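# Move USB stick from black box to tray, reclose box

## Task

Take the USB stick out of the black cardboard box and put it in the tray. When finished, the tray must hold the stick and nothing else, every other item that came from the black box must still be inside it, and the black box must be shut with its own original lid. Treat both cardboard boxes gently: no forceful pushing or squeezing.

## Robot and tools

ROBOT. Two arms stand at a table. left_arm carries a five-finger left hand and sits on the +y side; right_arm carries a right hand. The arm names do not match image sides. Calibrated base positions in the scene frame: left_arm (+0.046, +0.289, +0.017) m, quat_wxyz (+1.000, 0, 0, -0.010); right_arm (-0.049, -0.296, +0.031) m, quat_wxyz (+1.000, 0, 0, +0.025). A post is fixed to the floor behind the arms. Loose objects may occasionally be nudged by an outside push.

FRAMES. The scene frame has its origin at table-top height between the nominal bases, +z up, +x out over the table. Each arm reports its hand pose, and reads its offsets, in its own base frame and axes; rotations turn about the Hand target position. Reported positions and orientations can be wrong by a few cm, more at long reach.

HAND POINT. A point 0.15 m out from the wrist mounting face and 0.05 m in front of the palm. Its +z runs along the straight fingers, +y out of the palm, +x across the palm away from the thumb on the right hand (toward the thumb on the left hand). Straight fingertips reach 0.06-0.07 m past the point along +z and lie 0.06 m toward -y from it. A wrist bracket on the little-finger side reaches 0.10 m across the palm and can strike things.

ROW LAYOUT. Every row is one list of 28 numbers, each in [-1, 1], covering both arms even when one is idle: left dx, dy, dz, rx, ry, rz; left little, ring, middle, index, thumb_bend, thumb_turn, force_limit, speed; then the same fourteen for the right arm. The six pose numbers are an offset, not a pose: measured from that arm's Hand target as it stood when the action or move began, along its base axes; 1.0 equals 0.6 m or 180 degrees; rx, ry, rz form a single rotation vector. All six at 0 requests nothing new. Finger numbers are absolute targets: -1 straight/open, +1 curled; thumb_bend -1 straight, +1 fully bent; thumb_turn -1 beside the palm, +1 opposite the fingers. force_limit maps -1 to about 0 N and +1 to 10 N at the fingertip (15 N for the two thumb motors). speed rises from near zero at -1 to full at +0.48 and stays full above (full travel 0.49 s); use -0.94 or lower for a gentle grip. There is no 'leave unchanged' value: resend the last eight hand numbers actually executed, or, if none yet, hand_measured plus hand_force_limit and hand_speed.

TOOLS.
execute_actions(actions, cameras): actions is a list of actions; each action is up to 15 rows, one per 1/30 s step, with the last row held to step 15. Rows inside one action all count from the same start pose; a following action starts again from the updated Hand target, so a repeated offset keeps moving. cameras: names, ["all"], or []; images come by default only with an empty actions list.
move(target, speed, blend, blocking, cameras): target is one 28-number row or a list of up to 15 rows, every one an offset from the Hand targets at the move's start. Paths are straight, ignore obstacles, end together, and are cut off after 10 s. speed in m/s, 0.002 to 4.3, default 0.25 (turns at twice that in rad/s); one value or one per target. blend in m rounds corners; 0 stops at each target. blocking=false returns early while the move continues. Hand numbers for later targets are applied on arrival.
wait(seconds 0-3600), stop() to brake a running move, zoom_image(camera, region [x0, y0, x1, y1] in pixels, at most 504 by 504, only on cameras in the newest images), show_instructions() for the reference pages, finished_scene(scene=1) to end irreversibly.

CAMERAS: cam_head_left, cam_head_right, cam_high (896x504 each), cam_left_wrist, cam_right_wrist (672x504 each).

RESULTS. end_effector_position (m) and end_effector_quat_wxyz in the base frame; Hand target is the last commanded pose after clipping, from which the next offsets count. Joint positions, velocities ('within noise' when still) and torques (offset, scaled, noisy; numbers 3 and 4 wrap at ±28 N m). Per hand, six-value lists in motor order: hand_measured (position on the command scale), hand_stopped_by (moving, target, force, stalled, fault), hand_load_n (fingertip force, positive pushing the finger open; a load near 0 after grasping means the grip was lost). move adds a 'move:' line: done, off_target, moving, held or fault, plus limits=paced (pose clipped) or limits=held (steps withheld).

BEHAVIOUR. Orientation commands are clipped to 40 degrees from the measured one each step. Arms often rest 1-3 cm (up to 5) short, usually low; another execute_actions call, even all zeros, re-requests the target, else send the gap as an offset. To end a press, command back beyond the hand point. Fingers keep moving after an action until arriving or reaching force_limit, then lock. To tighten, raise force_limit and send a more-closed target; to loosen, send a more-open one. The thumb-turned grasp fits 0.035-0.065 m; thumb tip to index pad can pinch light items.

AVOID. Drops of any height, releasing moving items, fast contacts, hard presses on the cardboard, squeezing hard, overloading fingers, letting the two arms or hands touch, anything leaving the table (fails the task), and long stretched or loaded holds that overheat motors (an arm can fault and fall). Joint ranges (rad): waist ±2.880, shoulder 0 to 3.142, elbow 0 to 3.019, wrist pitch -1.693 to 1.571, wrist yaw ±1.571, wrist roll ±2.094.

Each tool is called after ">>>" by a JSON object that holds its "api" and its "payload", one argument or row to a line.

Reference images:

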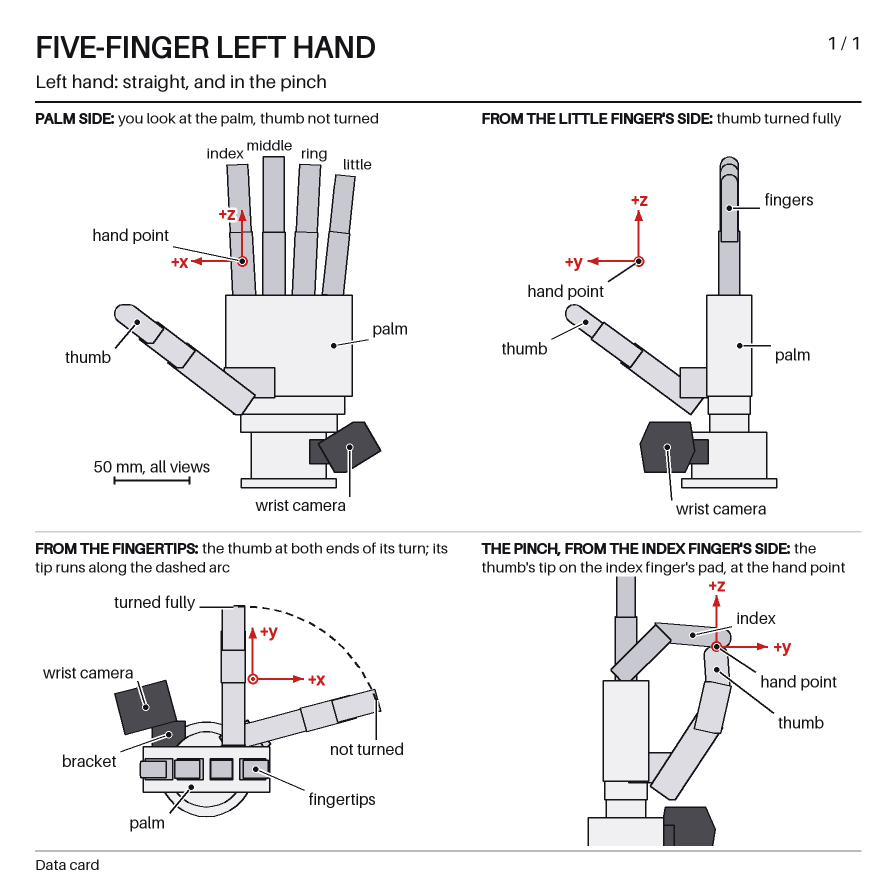

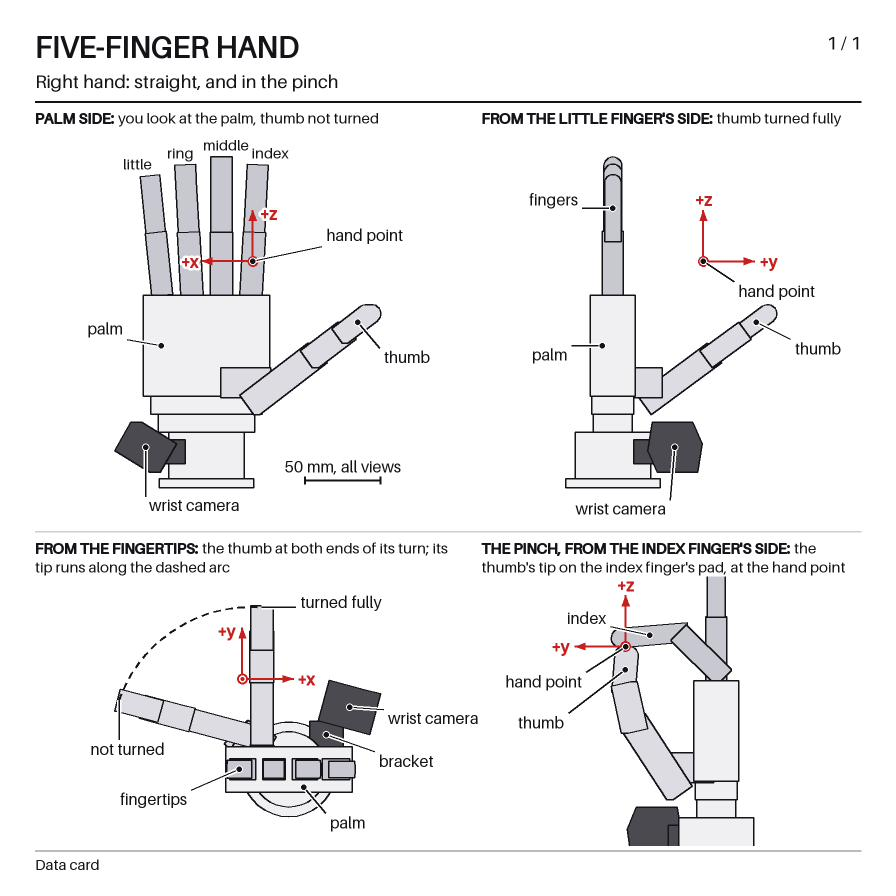

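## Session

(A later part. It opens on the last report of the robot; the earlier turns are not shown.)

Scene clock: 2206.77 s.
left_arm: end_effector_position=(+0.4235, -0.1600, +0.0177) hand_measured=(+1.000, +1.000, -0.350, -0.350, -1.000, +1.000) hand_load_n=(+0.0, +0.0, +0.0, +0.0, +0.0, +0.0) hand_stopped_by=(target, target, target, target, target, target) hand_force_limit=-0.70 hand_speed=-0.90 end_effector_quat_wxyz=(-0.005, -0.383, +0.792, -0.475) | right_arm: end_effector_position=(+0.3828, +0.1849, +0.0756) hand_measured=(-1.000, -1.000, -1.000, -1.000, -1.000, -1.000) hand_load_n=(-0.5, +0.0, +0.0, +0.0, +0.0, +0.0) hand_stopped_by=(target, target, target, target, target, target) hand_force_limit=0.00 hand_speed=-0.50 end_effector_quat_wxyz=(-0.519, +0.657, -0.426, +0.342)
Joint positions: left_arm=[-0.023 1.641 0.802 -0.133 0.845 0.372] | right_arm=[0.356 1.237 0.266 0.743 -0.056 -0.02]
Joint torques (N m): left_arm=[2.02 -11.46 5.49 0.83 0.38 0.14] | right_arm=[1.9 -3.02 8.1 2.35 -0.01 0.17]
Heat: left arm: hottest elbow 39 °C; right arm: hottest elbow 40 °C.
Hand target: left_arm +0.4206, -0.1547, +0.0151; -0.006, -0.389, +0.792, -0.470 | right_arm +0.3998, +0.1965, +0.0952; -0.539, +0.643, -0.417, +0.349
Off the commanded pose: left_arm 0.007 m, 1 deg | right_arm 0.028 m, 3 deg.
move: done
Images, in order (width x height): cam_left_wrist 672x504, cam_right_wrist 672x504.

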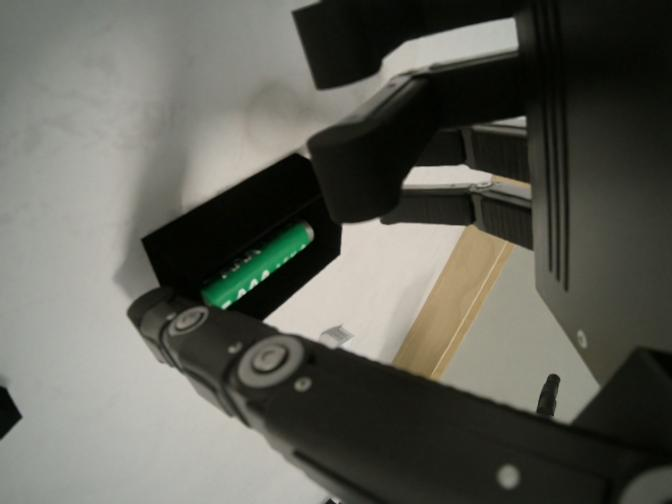

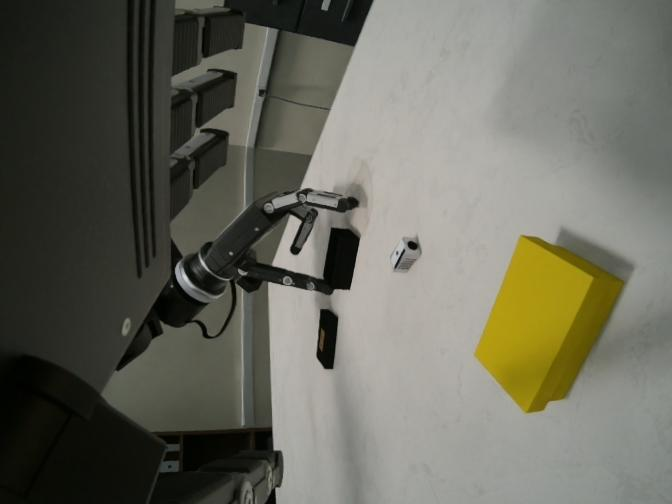

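>>> {"api": "move", "payload": {
  "target": [
    [-0.0085,0.0165,0.008,0,0,0,1,1,-0.35,-0.35,-1,1,-0.7,-0.9,0,0,0,0,0,0,-1,-1,-1,-1,-1,-1,0,-0.5]
  ],
  "speed": [0.03],
  "cameras": ["cam_right_wrist"]
}}

>>> {"api": "zoom_image", "payload": {
  "camera": "cam_right_wrist",
  "region": [280, 200, 380, 300]
}}

Scene clock: 2210.87 s.
left_arm: end_effector_position=(+0.4198, -0.1502, +0.0183) hand_measured=(+1.000, +1.000, -0.350, -0.350, -1.000, +1.000) hand_load_n=(+0.0, +0.5, +0.5, +0.0, +0.0, +0.0) hand_stopped_by=(target, target, target, target, target, target) hand_force_limit=-0.70 hand_speed=-0.90 end_effector_quat_wxyz=(-0.009, -0.389, +0.792, -0.471) | right_arm: end_effector_position=(+0.3828, +0.1849, +0.0756) hand_measured=(-1.000, -1.000, -1.000, -1.000, -1.000, -1.000) hand_load_n=(+0.0, +0.0, +0.0, +0.0, +0.0, -0.5) hand_stopped_by=(target, target, target, target, target, target) hand_force_limit=0.00 hand_speed=-0.50 end_effector_quat_wxyz=(-0.519, +0.657, -0.426, +0.342)
Joint positions: left_arm=[0 1.634 0.802 -0.172 0.853 0.396] | right_arm=[0.356 1.237 0.266 0.743 -0.056 -0.02]
Joint torques (N m): left_arm=[2.2 -12.4 5.03 0.87 0.58 0.21] | right_arm=[2.02 -3.02 8.06 2.33 -0.02 0.16]
Heat: left arm: hottest elbow 39 °C; right arm: hottest elbow 40 °C.
Hand target: left_arm +0.4155, -0.1448, +0.0199; -0.006, -0.389, +0.792, -0.470 | right_arm +0.3998, +0.1965, +0.0952; -0.539, +0.643, -0.417, +0.349
Off the commanded pose: left_arm 0.007 m, 0 deg | right_arm 0.028 m, 3 deg.
move: done

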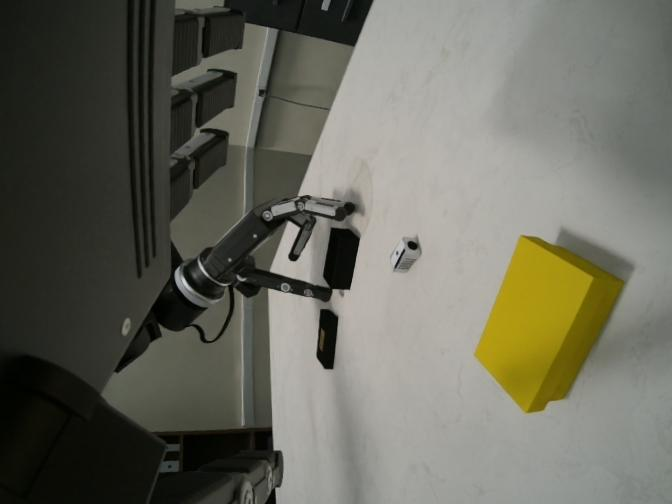

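Scaled by 5.040 from the camera's image (finer frame: 960x720).

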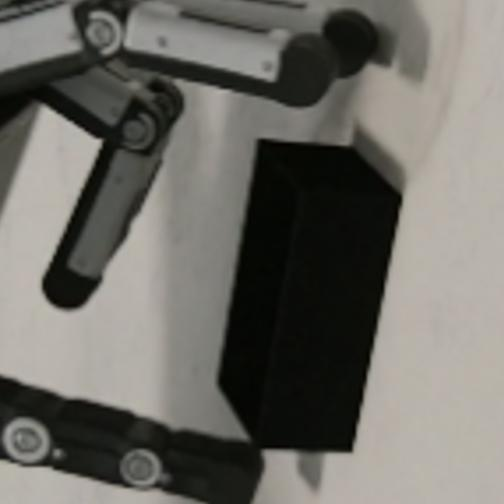

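>>> {"api": "move", "payload": {
  "target": [
    [0.012,0.0,0.14,0,0,0,1,1,-0.35,-0.35,-1,1,-0.7,-0.9,0,0,0,0,0,0,-1,-1,-1,-1,-1,-1,0,-0.5]
  ],
  "speed": [0.08],
  "cameras": ["cam_right_wrist","cam_left_wrist"]
}}

>>> {"api": "zoom_image", "payload": {
  "camera": "cam_right_wrist",
  "region": [240, 170, 440, 390]
}}

Scene clock: 2216.97 s.
left_arm: end_effector_position=(+0.4036, -0.1501, +0.0854) hand_measured=(+1.000, +1.000, -0.350, -0.350, -1.000, +1.000) hand_load_n=(+0.0, +0.0, +0.0, +0.0, +0.0, +0.0) hand_stopped_by=(target, target, target, target, target, target) hand_force_limit=-0.70 hand_speed=-0.90 end_effector_quat_wxyz=(-0.029, -0.400, +0.792, -0.461) | right_arm: end_effector_position=(+0.3828, +0.1849, +0.0756) hand_measured=(-1.000, -1.000, -1.000, -1.000, -1.000, -1.000) hand_load_n=(+0.0, +0.0, +0.0, +0.0, +0.0, +0.0) hand_stopped_by=(target, target, target, target, target, target) hand_force_limit=0.00 hand_speed=-0.50 end_effector_quat_wxyz=(-0.519, +0.657, -0.426, +0.342)
Joint positions: left_arm=[0 1.479 0.856 -0.434 0.853 0.398] | right_arm=[0.356 1.237 0.266 0.743 -0.056 -0.02]
Joint torques (N m): left_arm=[2.14 -10.93 9.99 0.83 0.58 0.2] | right_arm=[1.85 -3.14 8.06 2.36 -0.01 0.17]
Heat: left arm: hottest elbow 39 °C; right arm: hottest elbow 40 °C.
Hand target: left_arm +0.4226, -0.1448, +0.1039; -0.006, -0.389, +0.792, -0.470 | right_arm +0.3998, +0.1965, +0.0952; -0.539, +0.643, -0.417, +0.349
Off the commanded pose: left_arm 0.027 m, 3 deg | right_arm 0.028 m, 3 deg.
move: off_target (left_arm)
Images, in order (width x height): cam_left_wrist 672x504, cam_right_wrist 672x504.

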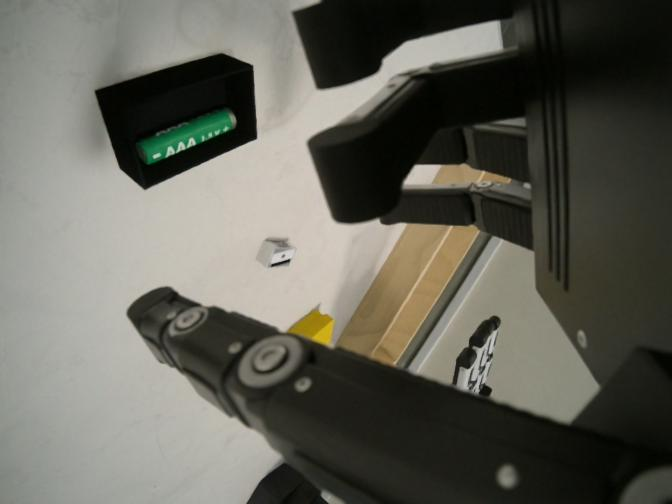

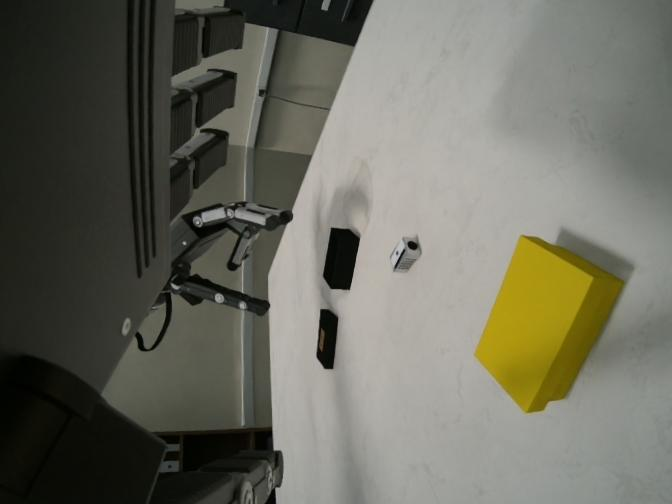

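Scaled by 2.291 from the camera's image (finer frame: 960x720).

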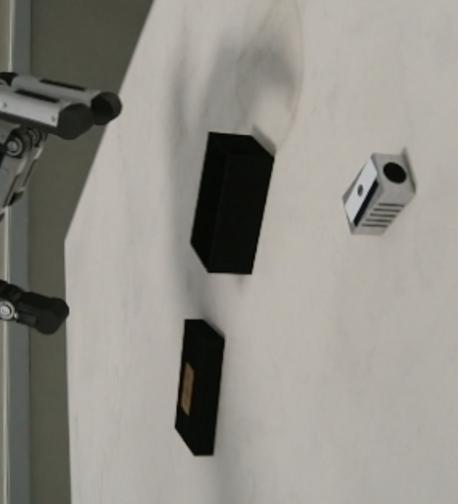

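>>> {"api": "move", "payload": {
  "target": [
    [0,0,0.033,0,0,0,1,1,-0.35,-0.35,-1,1,-0.7,-0.9,0,0,0,0,0,0,-1,-1,-1,-1,-1,-1,0,-0.5],
    [-0.1127,0.1197,-0.0065,0.0909,-0.0826,0.0707,1,1,-0.35,-0.35,-1,1,-0.7,-0.9,0,0,0,0,0,0,-1,-1,-1,-1,-1,-1,0,-0.5]
  ],
  "speed": 0.06,
  "cameras": ["all"]
}}

Scene clock: 2241.47 s.
left_arm: end_effector_position=(+0.3525, -0.0784, +0.0986) hand_measured=(+1.000, +1.000, -0.350, -0.350, -1.000, +1.000) hand_load_n=(+0.0, +0.0, +0.0, +0.0, +0.0, +0.0) hand_stopped_by=(target, target, target, target, target, target) hand_force_limit=-0.70 hand_speed=-0.90 end_effector_quat_wxyz=(+0.188, -0.411, +0.799, -0.397) | right_arm: end_effector_position=(+0.3828, +0.1849, +0.0756) hand_measured=(-1.000, -1.000, -1.000, -1.000, -1.000, -1.000) hand_load_n=(+0.0, +0.0, +0.0, +0.0, +0.0, +0.0) hand_stopped_by=(target, target, target, target, target, target) hand_force_limit=0.00 hand_speed=-0.50 end_effector_quat_wxyz=(-0.519, +0.657, -0.426, +0.342)
Joint positions: left_arm=[0.068 1.04 0.568 -0.333 0.547 0.462] | right_arm=[0.356 1.237 0.266 0.743 -0.056 -0.02]
Joint torques (N m): left_arm=[2.14 -5.36 7.04 2.62 0.18 0.19] | right_arm=[2.02 -2.96 8.06 2.37 -0.01 0.16]
Heat: left arm: hottest elbow 41 °C; right arm: hottest elbow 40 °C.
Hand target: left_arm +0.3551, -0.0730, +0.1001; +0.203, -0.407, +0.797, -0.397 | right_arm +0.3998, +0.1965, +0.0952; -0.539, +0.643, -0.417, +0.349
Off the commanded pose: left_arm 0.006 m, 2 deg | right_arm 0.028 m, 3 deg.
move: done

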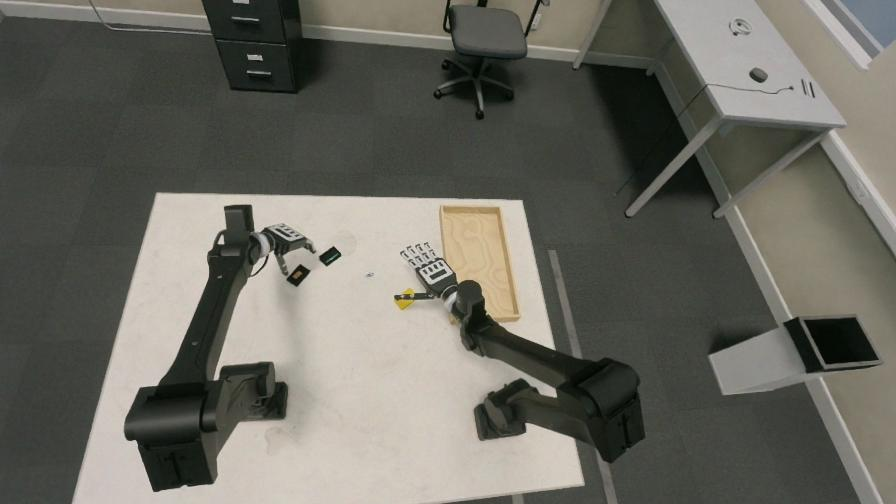

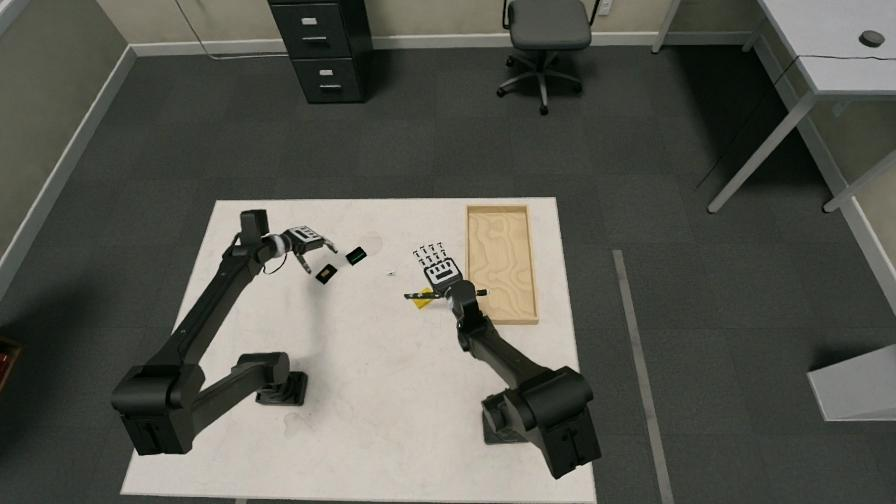

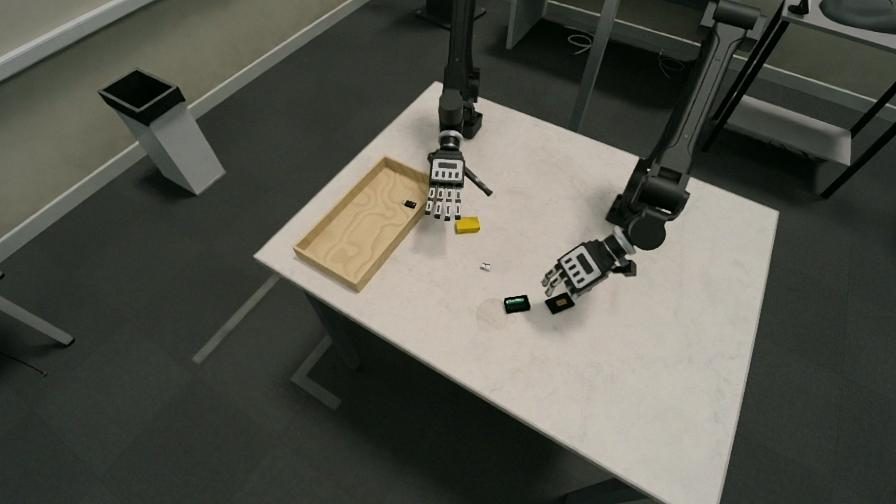

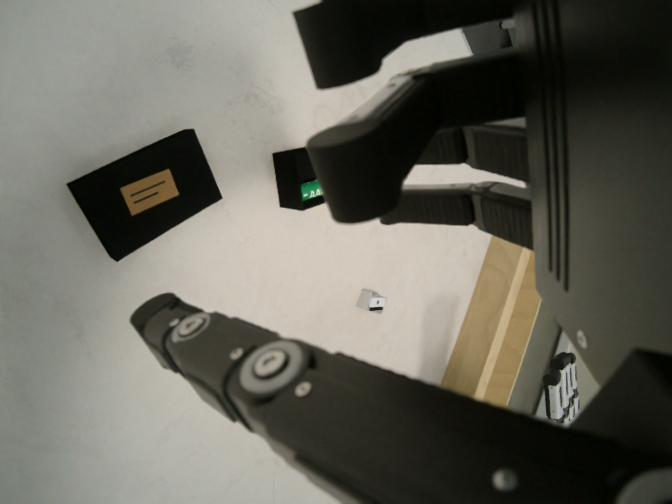

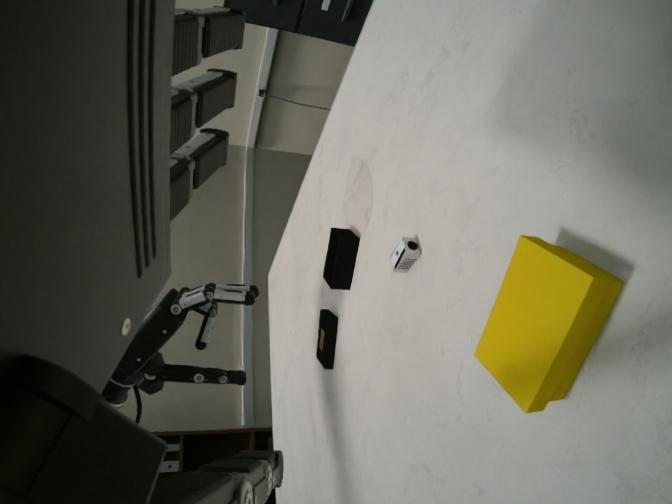

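>>> {"api": "move", "payload": {
  "target": [
    [0,0,-0.0867,0,0,0,1,1,-0.35,-0.35,-1,1,-0.7,-0.9,0,0,0,0,0,0,-1,-1,-1,-1,-1,-1,0,-0.5]
  ],
  "speed": 0.05,
  "cameras": ["cam_left_wrist","cam_right_wrist"]
}}

Scene clock: 2250.83 s.
left_arm: end_effector_position=(+0.3533, -0.0782, +0.0525) hand_measured=(+1.000, +1.000, -0.350, -0.350, -1.000, +1.000) hand_load_n=(+0.0, +0.0, +0.5, +0.0, +0.0, +0.5) hand_stopped_by=(target, target, target, target, target, target) hand_force_limit=-0.70 hand_speed=-0.90 end_effector_quat_wxyz=(+0.196, -0.407, +0.798, -0.400) | right_arm: end_effector_position=(+0.3828, +0.1849, +0.0756) hand_measured=(-1.000, -1.000, -1.000, -1.000, -1.000, -1.000) hand_load_n=(+0.0, +0.0, +0.0, +0.0, +0.0, -0.5) hand_stopped_by=(target, target, target, target, target, target) hand_force_limit=0.00 hand_speed=-0.50 end_effector_quat_wxyz=(-0.519, +0.657, -0.426, +0.342)
Joint positions: left_arm=[0.068 1.132 0.477 -0.13 0.547 0.464] | right_arm=[0.356 1.237 0.266 0.743 -0.056 -0.02]
Joint torques (N m): left_arm=[2.14 -4.07 6.46 2.71 0.18 0.2] | right_arm=[1.85 -3.02 8.05 2.35 -0.01 0.16]
Heat: left arm: hottest elbow 41 °C; right arm: hottest elbow 40 °C.
Hand target: left_arm +0.3550, -0.0729, +0.0480; +0.203, -0.407, +0.797, -0.397 | right_arm +0.3998, +0.1965, +0.0952; -0.539, +0.643, -0.417, +0.349
Off the commanded pose: left_arm 0.007 m, 1 deg | right_arm 0.028 m, 3 deg.
move: done

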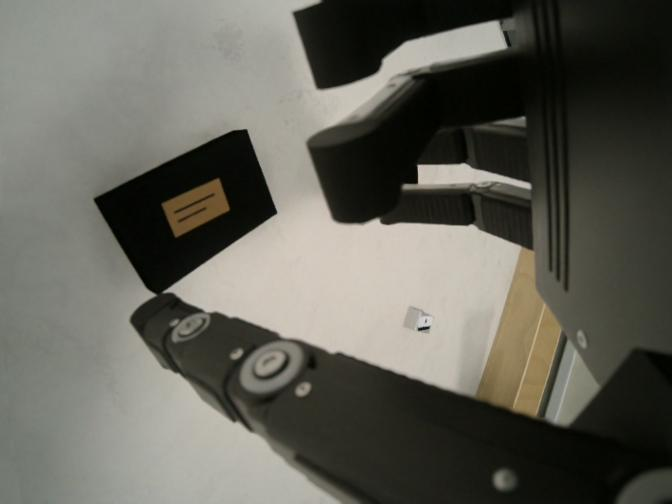

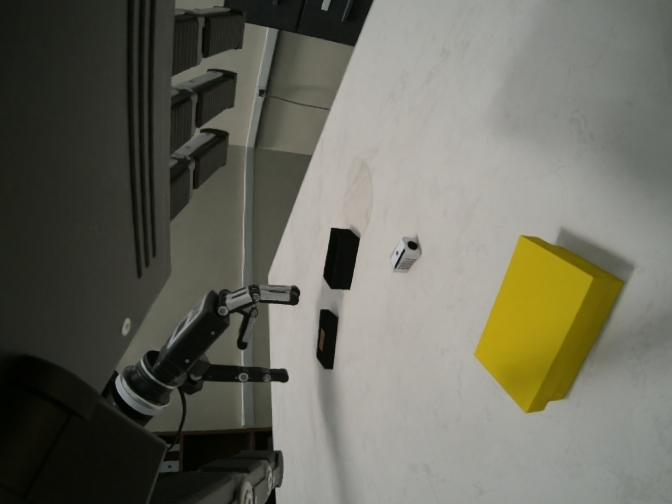

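>>> {"api": "move", "payload": {
  "target": [
    [0,0.0067,-0.0333,0,0,0,1,1,-0.35,-0.35,-1,1,-0.7,-0.9,0,0,0,0,0,0,-1,-1,-1,-1,-1,-1,0,-0.5]
  ],
  "speed": 0.04,
  "cameras": ["cam_left_wrist"]
}}

>>> {"api": "zoom_image", "payload": {
  "camera": "cam_left_wrist",
  "region": [60, 80, 480, 395]
}}

Scene clock: 2255.30 s.
left_arm: end_effector_position=(+0.3546, -0.0728, +0.0323) hand_measured=(+1.000, +1.000, -0.350, -0.350, -1.000, +1.000) hand_load_n=(+0.0, +0.0, +0.0, +0.0, +0.0, +0.0) hand_stopped_by=(target, target, target, target, target, target) hand_force_limit=-0.70 hand_speed=-0.90 end_effector_quat_wxyz=(+0.199, -0.409, +0.797, -0.397) | right_arm: end_effector_position=(+0.3828, +0.1849, +0.0756) hand_measured=(-1.000, -1.000, -1.000, -1.000, -1.000, -1.000) hand_load_n=(+0.0, +0.0, +0.0, +0.0, +0.5, -0.5) hand_stopped_by=(target, target, target, target, target, target) hand_force_limit=0.00 hand_speed=-0.50 end_effector_quat_wxyz=(-0.519, +0.657, -0.426, +0.342)
Joint positions: left_arm=[0.083 1.19 0.451 -0.051 0.55 0.475] | right_arm=[0.356 1.237 0.266 0.743 -0.056 -0.02]
Joint torques (N m): left_arm=[2.08 -4.37 6.04 2.71 0.47 0.22] | right_arm=[1.67 -3.02 8.09 2.37 -0.01 0.16]
Heat: left arm: hottest elbow 41 °C; right arm: hottest elbow 40 °C.
Hand target: left_arm +0.3551, -0.0689, +0.0281; +0.203, -0.407, +0.797, -0.397 | right_arm +0.3998, +0.1965, +0.0952; -0.539, +0.643, -0.417, +0.349
Off the commanded pose: left_arm 0.006 m, 1 deg | right_arm 0.028 m, 3 deg.
move: done

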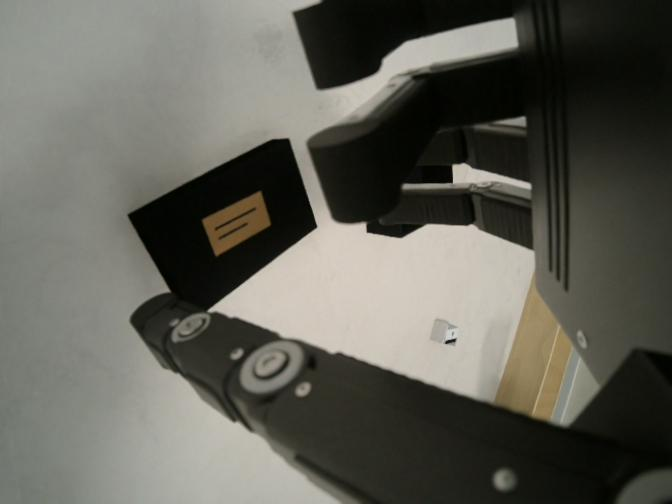

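Scaled by 1.200 from the camera's image (finer frame: 960x720).

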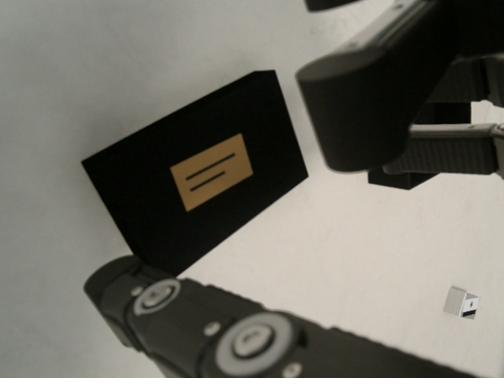

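>>> {"api": "move", "payload": {
  "target": [
    [0,0,-0.02,0,0,0,1,1,-0.35,-0.35,-1,1,-0.7,-0.9,0,0,0,0,0,0,-1,-1,-1,-1,-1,-1,0,-0.5]
  ],
  "speed": 0.03,
  "cameras": ["cam_left_wrist","cam_right_wrist"]
}}

>>> {"api": "zoom_image", "payload": {
  "camera": "cam_left_wrist",
  "region": [60, 80, 480, 395]
}}

>>> {"api": "zoom_image", "payload": {
  "camera": "cam_right_wrist",
  "region": [240, 200, 440, 400]
}}

Scene clock: 2262.03 s.
left_arm: end_effector_position=(+0.3548, -0.0728, +0.0201) hand_measured=(+1.000, +1.000, -0.350, -0.350, -1.000, +1.000) hand_load_n=(+0.0, +0.0, +0.0, -0.5, +0.0, +0.0) hand_stopped_by=(target, target, target, target, target, target) hand_force_limit=-0.70 hand_speed=-0.90 end_effector_quat_wxyz=(+0.199, -0.409, +0.797, -0.397) | right_arm: end_effector_position=(+0.3828, +0.1849, +0.0756) hand_measured=(-1.000, -1.000, -1.000, -1.000, -1.000, -1.000) hand_load_n=(+0.0, +0.0, +0.0, +0.0, +0.0, -0.5) hand_stopped_by=(target, target, target, target, target, target) hand_force_limit=0.00 hand_speed=-0.50 end_effector_quat_wxyz=(-0.519, +0.657, -0.426, +0.342)
Joint positions: left_arm=[0.083 1.228 0.436 0.003 0.55 0.475] | right_arm=[0.356 1.237 0.266 0.743 -0.056 -0.02]
Joint torques (N m): left_arm=[2.02 -4.54 5.82 2.69 0.47 0.21] | right_arm=[1.73 -3.02 8.03 2.39 -0.01 0.17]
Heat: left arm: hottest elbow 41 °C; right arm: hottest elbow 40 °C.
Hand target: left_arm +0.3552, -0.0689, +0.0162; +0.203, -0.407, +0.797, -0.397 | right_arm +0.3998, +0.1965, +0.0952; -0.539, +0.643, -0.417, +0.349
Off the commanded pose: left_arm 0.006 m, 1 deg | right_arm 0.028 m, 3 deg.
move: done

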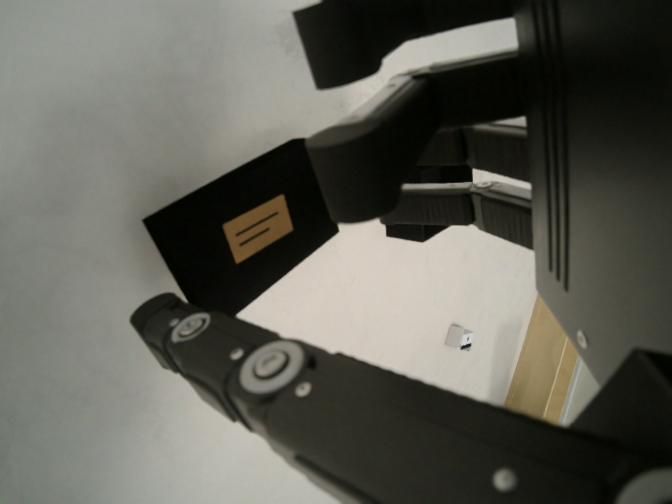

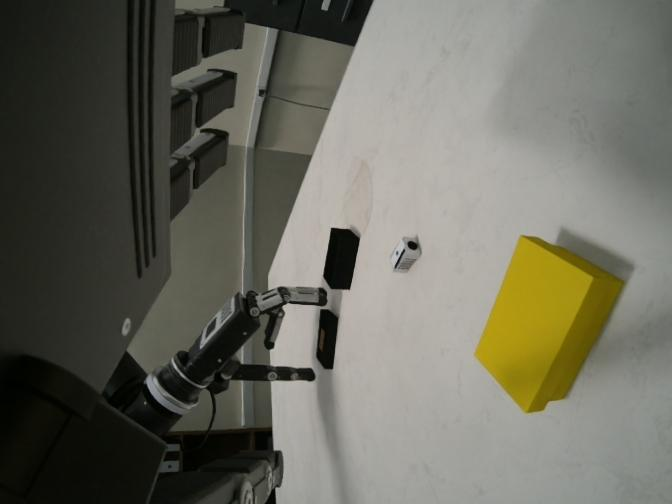

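Scaled by 1.200 from the camera's image (finer frame: 960x720).

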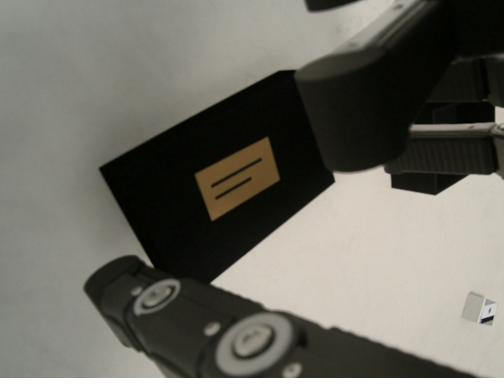

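Scaled by 2.520 from the camera's image (finer frame: 960x720).

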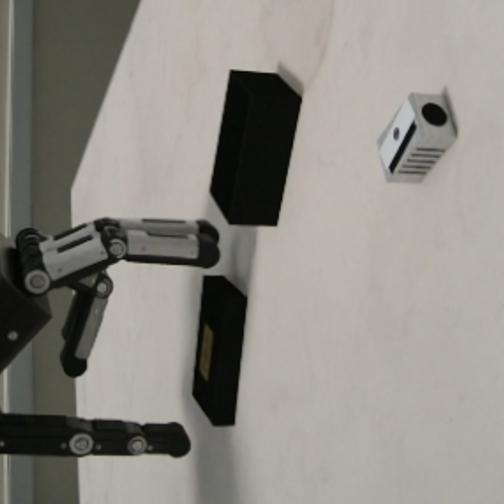

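>>> {"api": "move", "payload": {
  "target": [
    [0,0,-0.0083,0,0,0,1,1,-0.35,-0.35,-1,1,-0.7,-0.9,0,0,0,0,0,0,-1,-1,-1,-1,-1,-1,0,-0.5]
  ],
  "speed": 0.03,
  "cameras": ["cam_left_wrist","cam_right_wrist"]
}}

>>> {"api": "zoom_image", "payload": {
  "camera": "cam_right_wrist",
  "region": [240, 200, 440, 400]
}}

Scene clock: 2268.97 s.
left_arm: end_effector_position=(+0.3548, -0.0728, +0.0152) hand_measured=(+1.000, +1.000, -0.350, -0.350, -1.000, +1.000) hand_load_n=(+0.0, +0.0, +0.0, +0.0, +0.0, +0.0) hand_stopped_by=(target, target, target, target, target, target) hand_force_limit=-0.70 hand_speed=-0.90 end_effector_quat_wxyz=(+0.199, -0.408, +0.797, -0.398) | right_arm: end_effector_position=(+0.3828, +0.1849, +0.0756) hand_measured=(-1.000, -1.000, -1.000, -1.000, -1.000, -1.000) hand_load_n=(+0.0, +0.0, +0.0, +0.0, +0.0, -0.5) hand_stopped_by=(target, target, target, target, target, target) hand_force_limit=0.00 hand_speed=-0.50 end_effector_quat_wxyz=(-0.519, +0.657, -0.426, +0.342)
Joint positions: left_arm=[0.083 1.245 0.429 0.026 0.55 0.475] | right_arm=[0.356 1.237 0.266 0.743 -0.056 -0.02]
Joint torques (N m): left_arm=[2.08 -4.66 5.7 2.7 0.47 0.21] | right_arm=[1.85 -3.14 8.03 2.36 0 0.15]
Heat: left arm: hottest elbow 40 °C; right arm: hottest elbow 40 °C.
Hand target: left_arm +0.3550, -0.0689, +0.0110; +0.203, -0.407, +0.797, -0.397 | right_arm +0.3998, +0.1965, +0.0952; -0.539, +0.643, -0.417, +0.349
Off the commanded pose: left_arm 0.006 m, 1 deg | right_arm 0.028 m, 3 deg.
move: done

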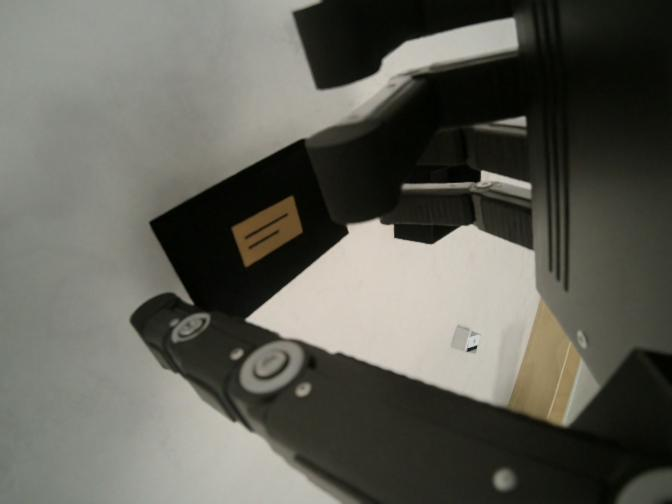

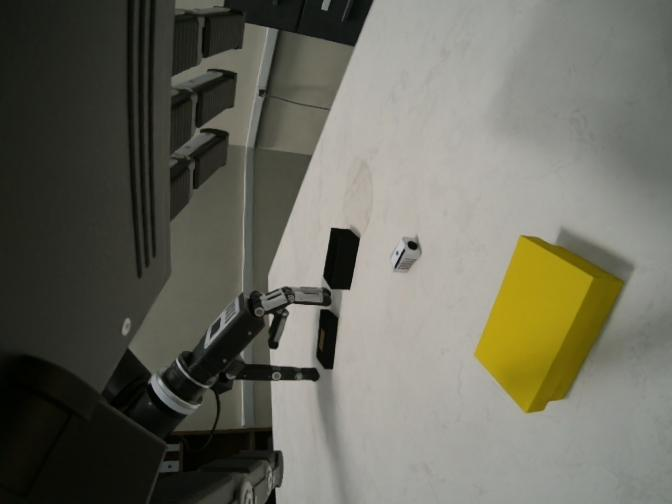

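Scaled by 2.520 from the camera's image (finer frame: 960x720).

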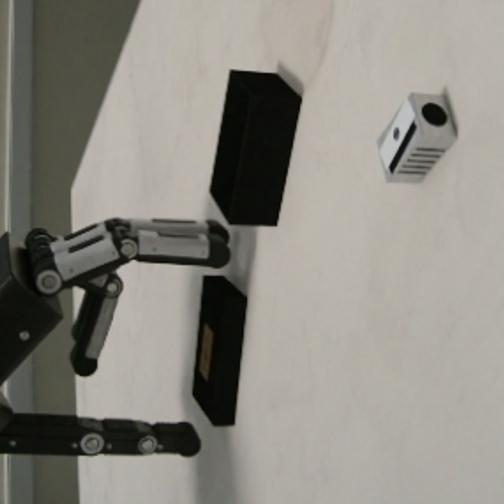

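>>> {"api": "move", "payload": {
  "target": [
    [0,0,-0.0075,0,0,0,1,1,-0.35,-0.35,-1,1,-0.7,-0.9,0,0,0,0,0,0,-1,-1,-1,-1,-1,-1,0,-0.5]
  ],
  "speed": 0.03,
  "cameras": ["cam_left_wrist","cam_right_wrist"]
}}

>>> {"api": "zoom_image", "payload": {
  "camera": "cam_right_wrist",
  "region": [240, 200, 440, 400]
}}

Scene clock: 2273.27 s.
left_arm: end_effector_position=(+0.3553, -0.0728, +0.0111) hand_measured=(+1.000, +1.000, -0.350, -0.350, -1.000, +1.000) hand_load_n=(+0.0, +0.0, +0.0, +0.0, +0.0, +0.0) hand_stopped_by=(target, target, target, target, target, target) hand_force_limit=-0.70 hand_speed=-0.90 end_effector_quat_wxyz=(+0.199, -0.408, +0.797, -0.398) | right_arm: end_effector_position=(+0.3828, +0.1849, +0.0756) hand_measured=(-1.000, -1.000, -1.000, -1.000, -1.000, -1.000) hand_load_n=(+0.0, +0.0, +0.0, +0.0, +0.0, +0.0) hand_stopped_by=(target, target, target, target, target, target) hand_force_limit=0.00 hand_speed=-0.50 end_effector_quat_wxyz=(-0.519, +0.657, -0.426, +0.342)
Joint positions: left_arm=[0.083 1.259 0.425 0.047 0.55 0.475] | right_arm=[0.356 1.237 0.266 0.743 -0.056 -0.02]
Joint torques (N m): left_arm=[2.08 -4.72 5.53 2.71 0.46 0.2] | right_arm=[1.85 -3.08 8.05 2.3 -0.02 0.16]
Heat: left arm: hottest elbow 40 °C; right arm: hottest elbow 40 °C.
Hand target: left_arm +0.3552, -0.0689, +0.0067; +0.203, -0.407, +0.797, -0.397 | right_arm +0.3998, +0.1965, +0.0952; -0.539, +0.643, -0.417, +0.349
Off the commanded pose: left_arm 0.006 m, 0 deg | right_arm 0.028 m, 3 deg.
move: done

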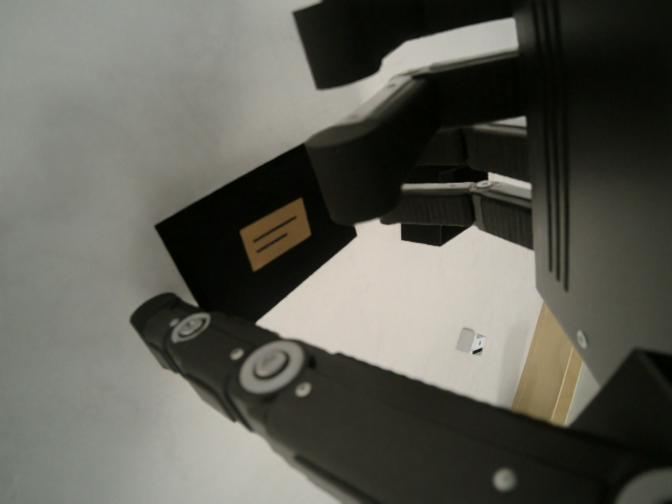

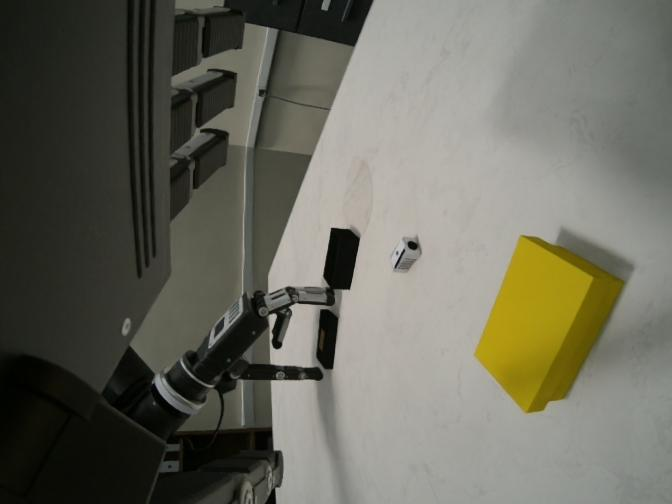

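Scaled by 2.520 from the camera's image (finer frame: 960x720).

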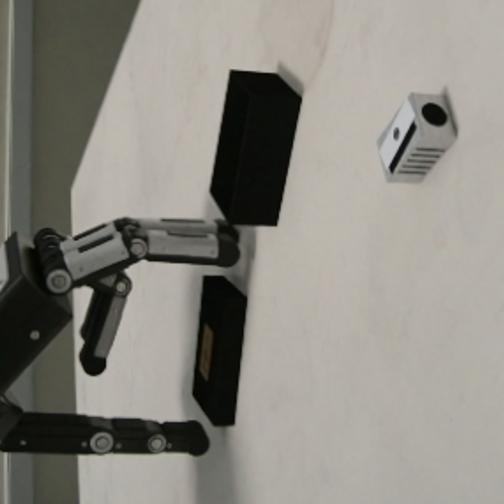

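>>> {"api": "move", "payload": {
  "target": [
    [0,0,0,0,0,0,1,1,0.1,0.1,-1,1,-0.7,-0.94,0,0,0,0,0,0,-1,-1,-1,-1,-1,-1,0,-0.5]
  ],
  "speed": 0.03,
  "cameras": ["cam_left_wrist","cam_right_wrist"]
}}

>>> {"api": "zoom_image", "payload": {
  "camera": "cam_right_wrist",
  "region": [240, 200, 440, 400]
}}

Scene clock: 2281.37 s.
left_arm: end_effector_position=(+0.3558, -0.0729, +0.0115) hand_measured=(+1.000, +1.000, -0.030, +0.016, -1.000, +1.000) hand_load_n=(+0.0, +0.0, +1.5, +1.5, +0.0, +0.0) hand_stopped_by=(target, target, force, force, target, target) hand_force_limit=-0.70 hand_speed=-0.94 end_effector_quat_wxyz=(+0.200, -0.407, +0.797, -0.398) | right_arm: end_effector_position=(+0.3828, +0.1849, +0.0756) hand_measured=(-1.000, -1.000, -1.000, -1.000, -1.000, -1.000) hand_load_n=(+0.0, +0.0, +0.0, +0.0, +0.0, +0.0) hand_stopped_by=(target, target, target, target, target, target) hand_force_limit=0.00 hand_speed=-0.50 end_effector_quat_wxyz=(-0.519, +0.657, -0.426, +0.342)
Joint positions: left_arm=[0.083 1.259 0.425 0.049 0.551 0.475] | right_arm=[0.356 1.237 0.266 0.743 -0.056 -0.02]
Joint torques (N m): left_arm=[2.08 -4.66 5.55 2.62 0.43 0.2] | right_arm=[2.02 -3.14 8.05 2.35 -0.01 0.16]
Heat: left arm: hottest elbow 40 °C; right arm: hottest elbow 40 °C.
Hand target: left_arm +0.3551, -0.0689, +0.0067; +0.203, -0.407, +0.797, -0.397 | right_arm +0.3998, +0.1965, +0.0952; -0.539, +0.643, -0.417, +0.349
Off the commanded pose: left_arm 0.006 m, 0 deg | right_arm 0.028 m, 3 deg.
move: done

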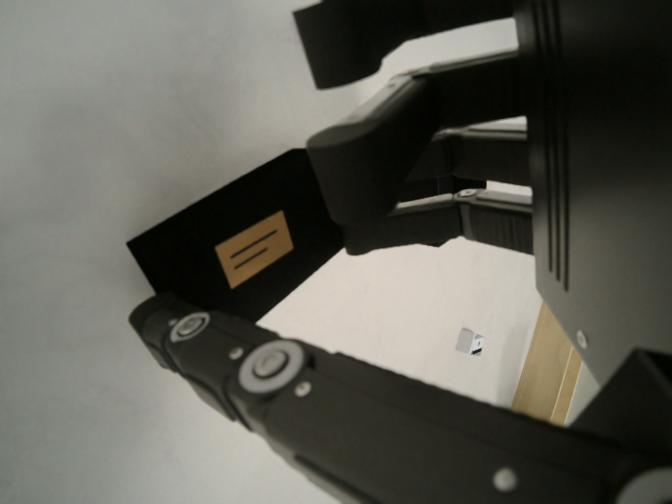

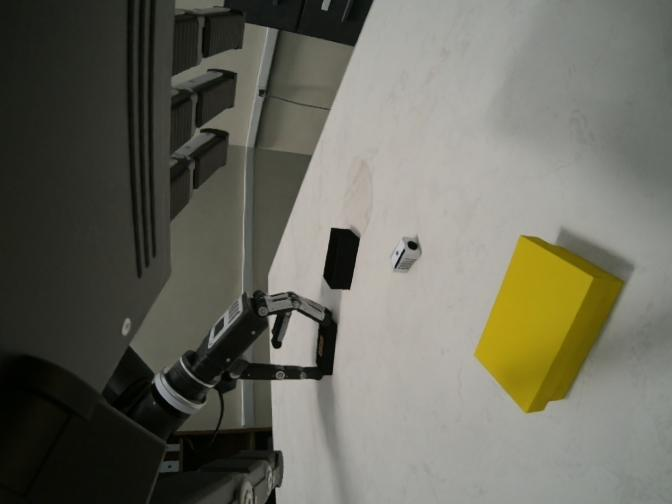

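Scaled by 2.520 from the camera's image (finer frame: 960x720).

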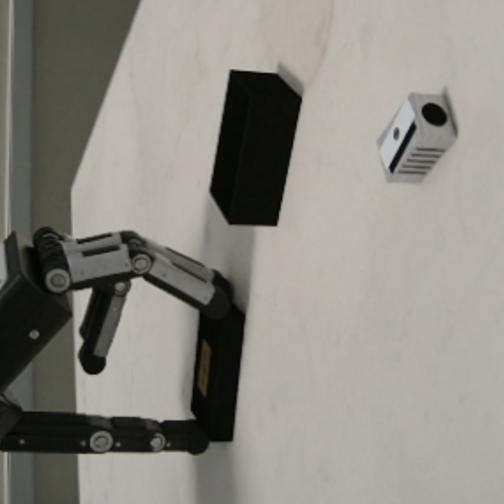

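>>> {"api": "move", "payload": {
  "target": [
    [0,0,0.14,0,0,0,1,1,0.1,0.1,-1,1,-0.7,-0.94,0,0,0,0,0,0,-1,-1,-1,-1,-1,-1,0,-0.5]
  ],
  "speed": 0.04,
  "cameras": ["cam_left_wrist","cam_right_wrist"]
}}

>>> {"api": "zoom_image", "payload": {
  "camera": "cam_right_wrist",
  "region": [200, 180, 440, 420]
}}

Scene clock: 2293.80 s.
left_arm: end_effector_position=(+0.3349, -0.0746, +0.0665) hand_measured=(+1.000, +1.000, -0.030, +0.016, -1.000, +1.000) hand_load_n=(+0.0, +0.0, +2.0, +1.5, +0.0, +0.0) hand_stopped_by=(target, target, force, force, target, target) hand_force_limit=-0.70 hand_speed=-0.94 end_effector_quat_wxyz=(+0.179, -0.418, +0.801, -0.390) | right_arm: end_effector_position=(+0.3828, +0.1849, +0.0756) hand_measured=(-1.000, -1.000, -1.000, -1.000, -1.000, -1.000) hand_load_n=(+0.0, +0.0, +0.0, +0.0, +0.0, -0.5) hand_stopped_by=(target, target, target, target, target, target) hand_force_limit=0.00 hand_speed=-0.50 end_effector_quat_wxyz=(-0.519, +0.657, -0.426, +0.342)
Joint positions: left_arm=[0.083 1.055 0.493 -0.274 0.551 0.475] | right_arm=[0.356 1.237 0.266 0.743 -0.056 -0.02]
Joint torques (N m): left_arm=[2.08 -5.07 10.95 1.31 0.43 0.2] | right_arm=[1.79 -2.96 8.03 2.39 -0.02 0.14]
Heat: left arm: hottest elbow 40 °C; right arm: hottest elbow 40 °C.
Hand target: left_arm +0.3550, -0.0689, +0.0905; +0.203, -0.407, +0.797, -0.397 | right_arm +0.3998, +0.1965, +0.0952; -0.539, +0.643, -0.417, +0.349
Off the commanded pose: left_arm 0.032 m, 3 deg | right_arm 0.028 m, 3 deg.
move: off_target (left_arm)

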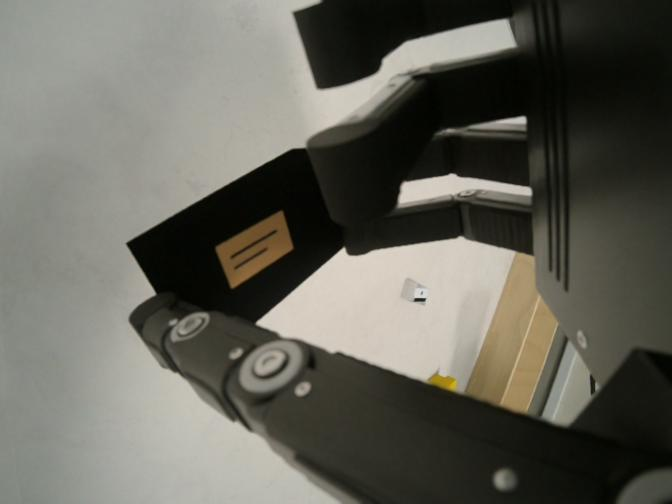

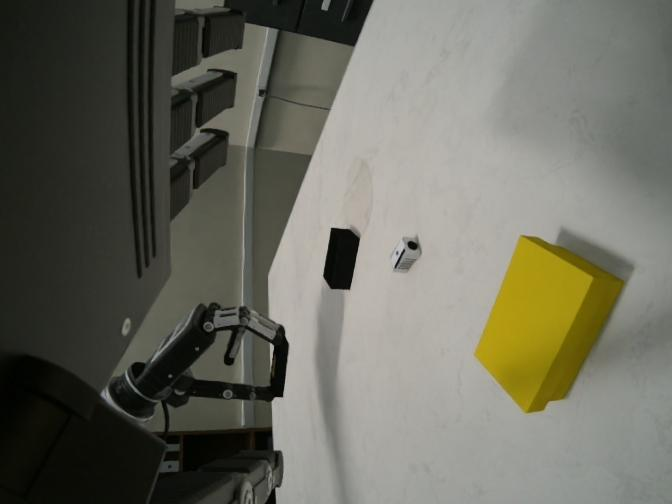

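Scaled by 2.100 from the camera's image (finer frame: 960x720).

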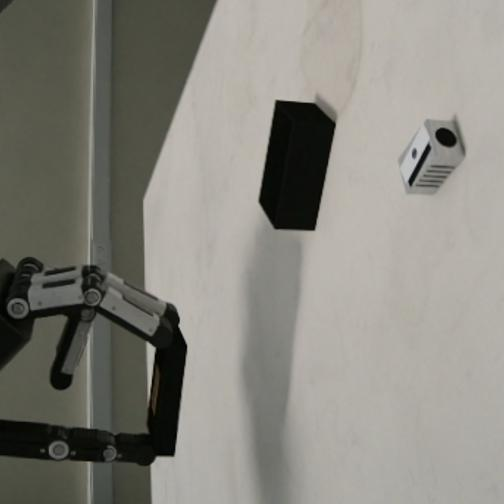

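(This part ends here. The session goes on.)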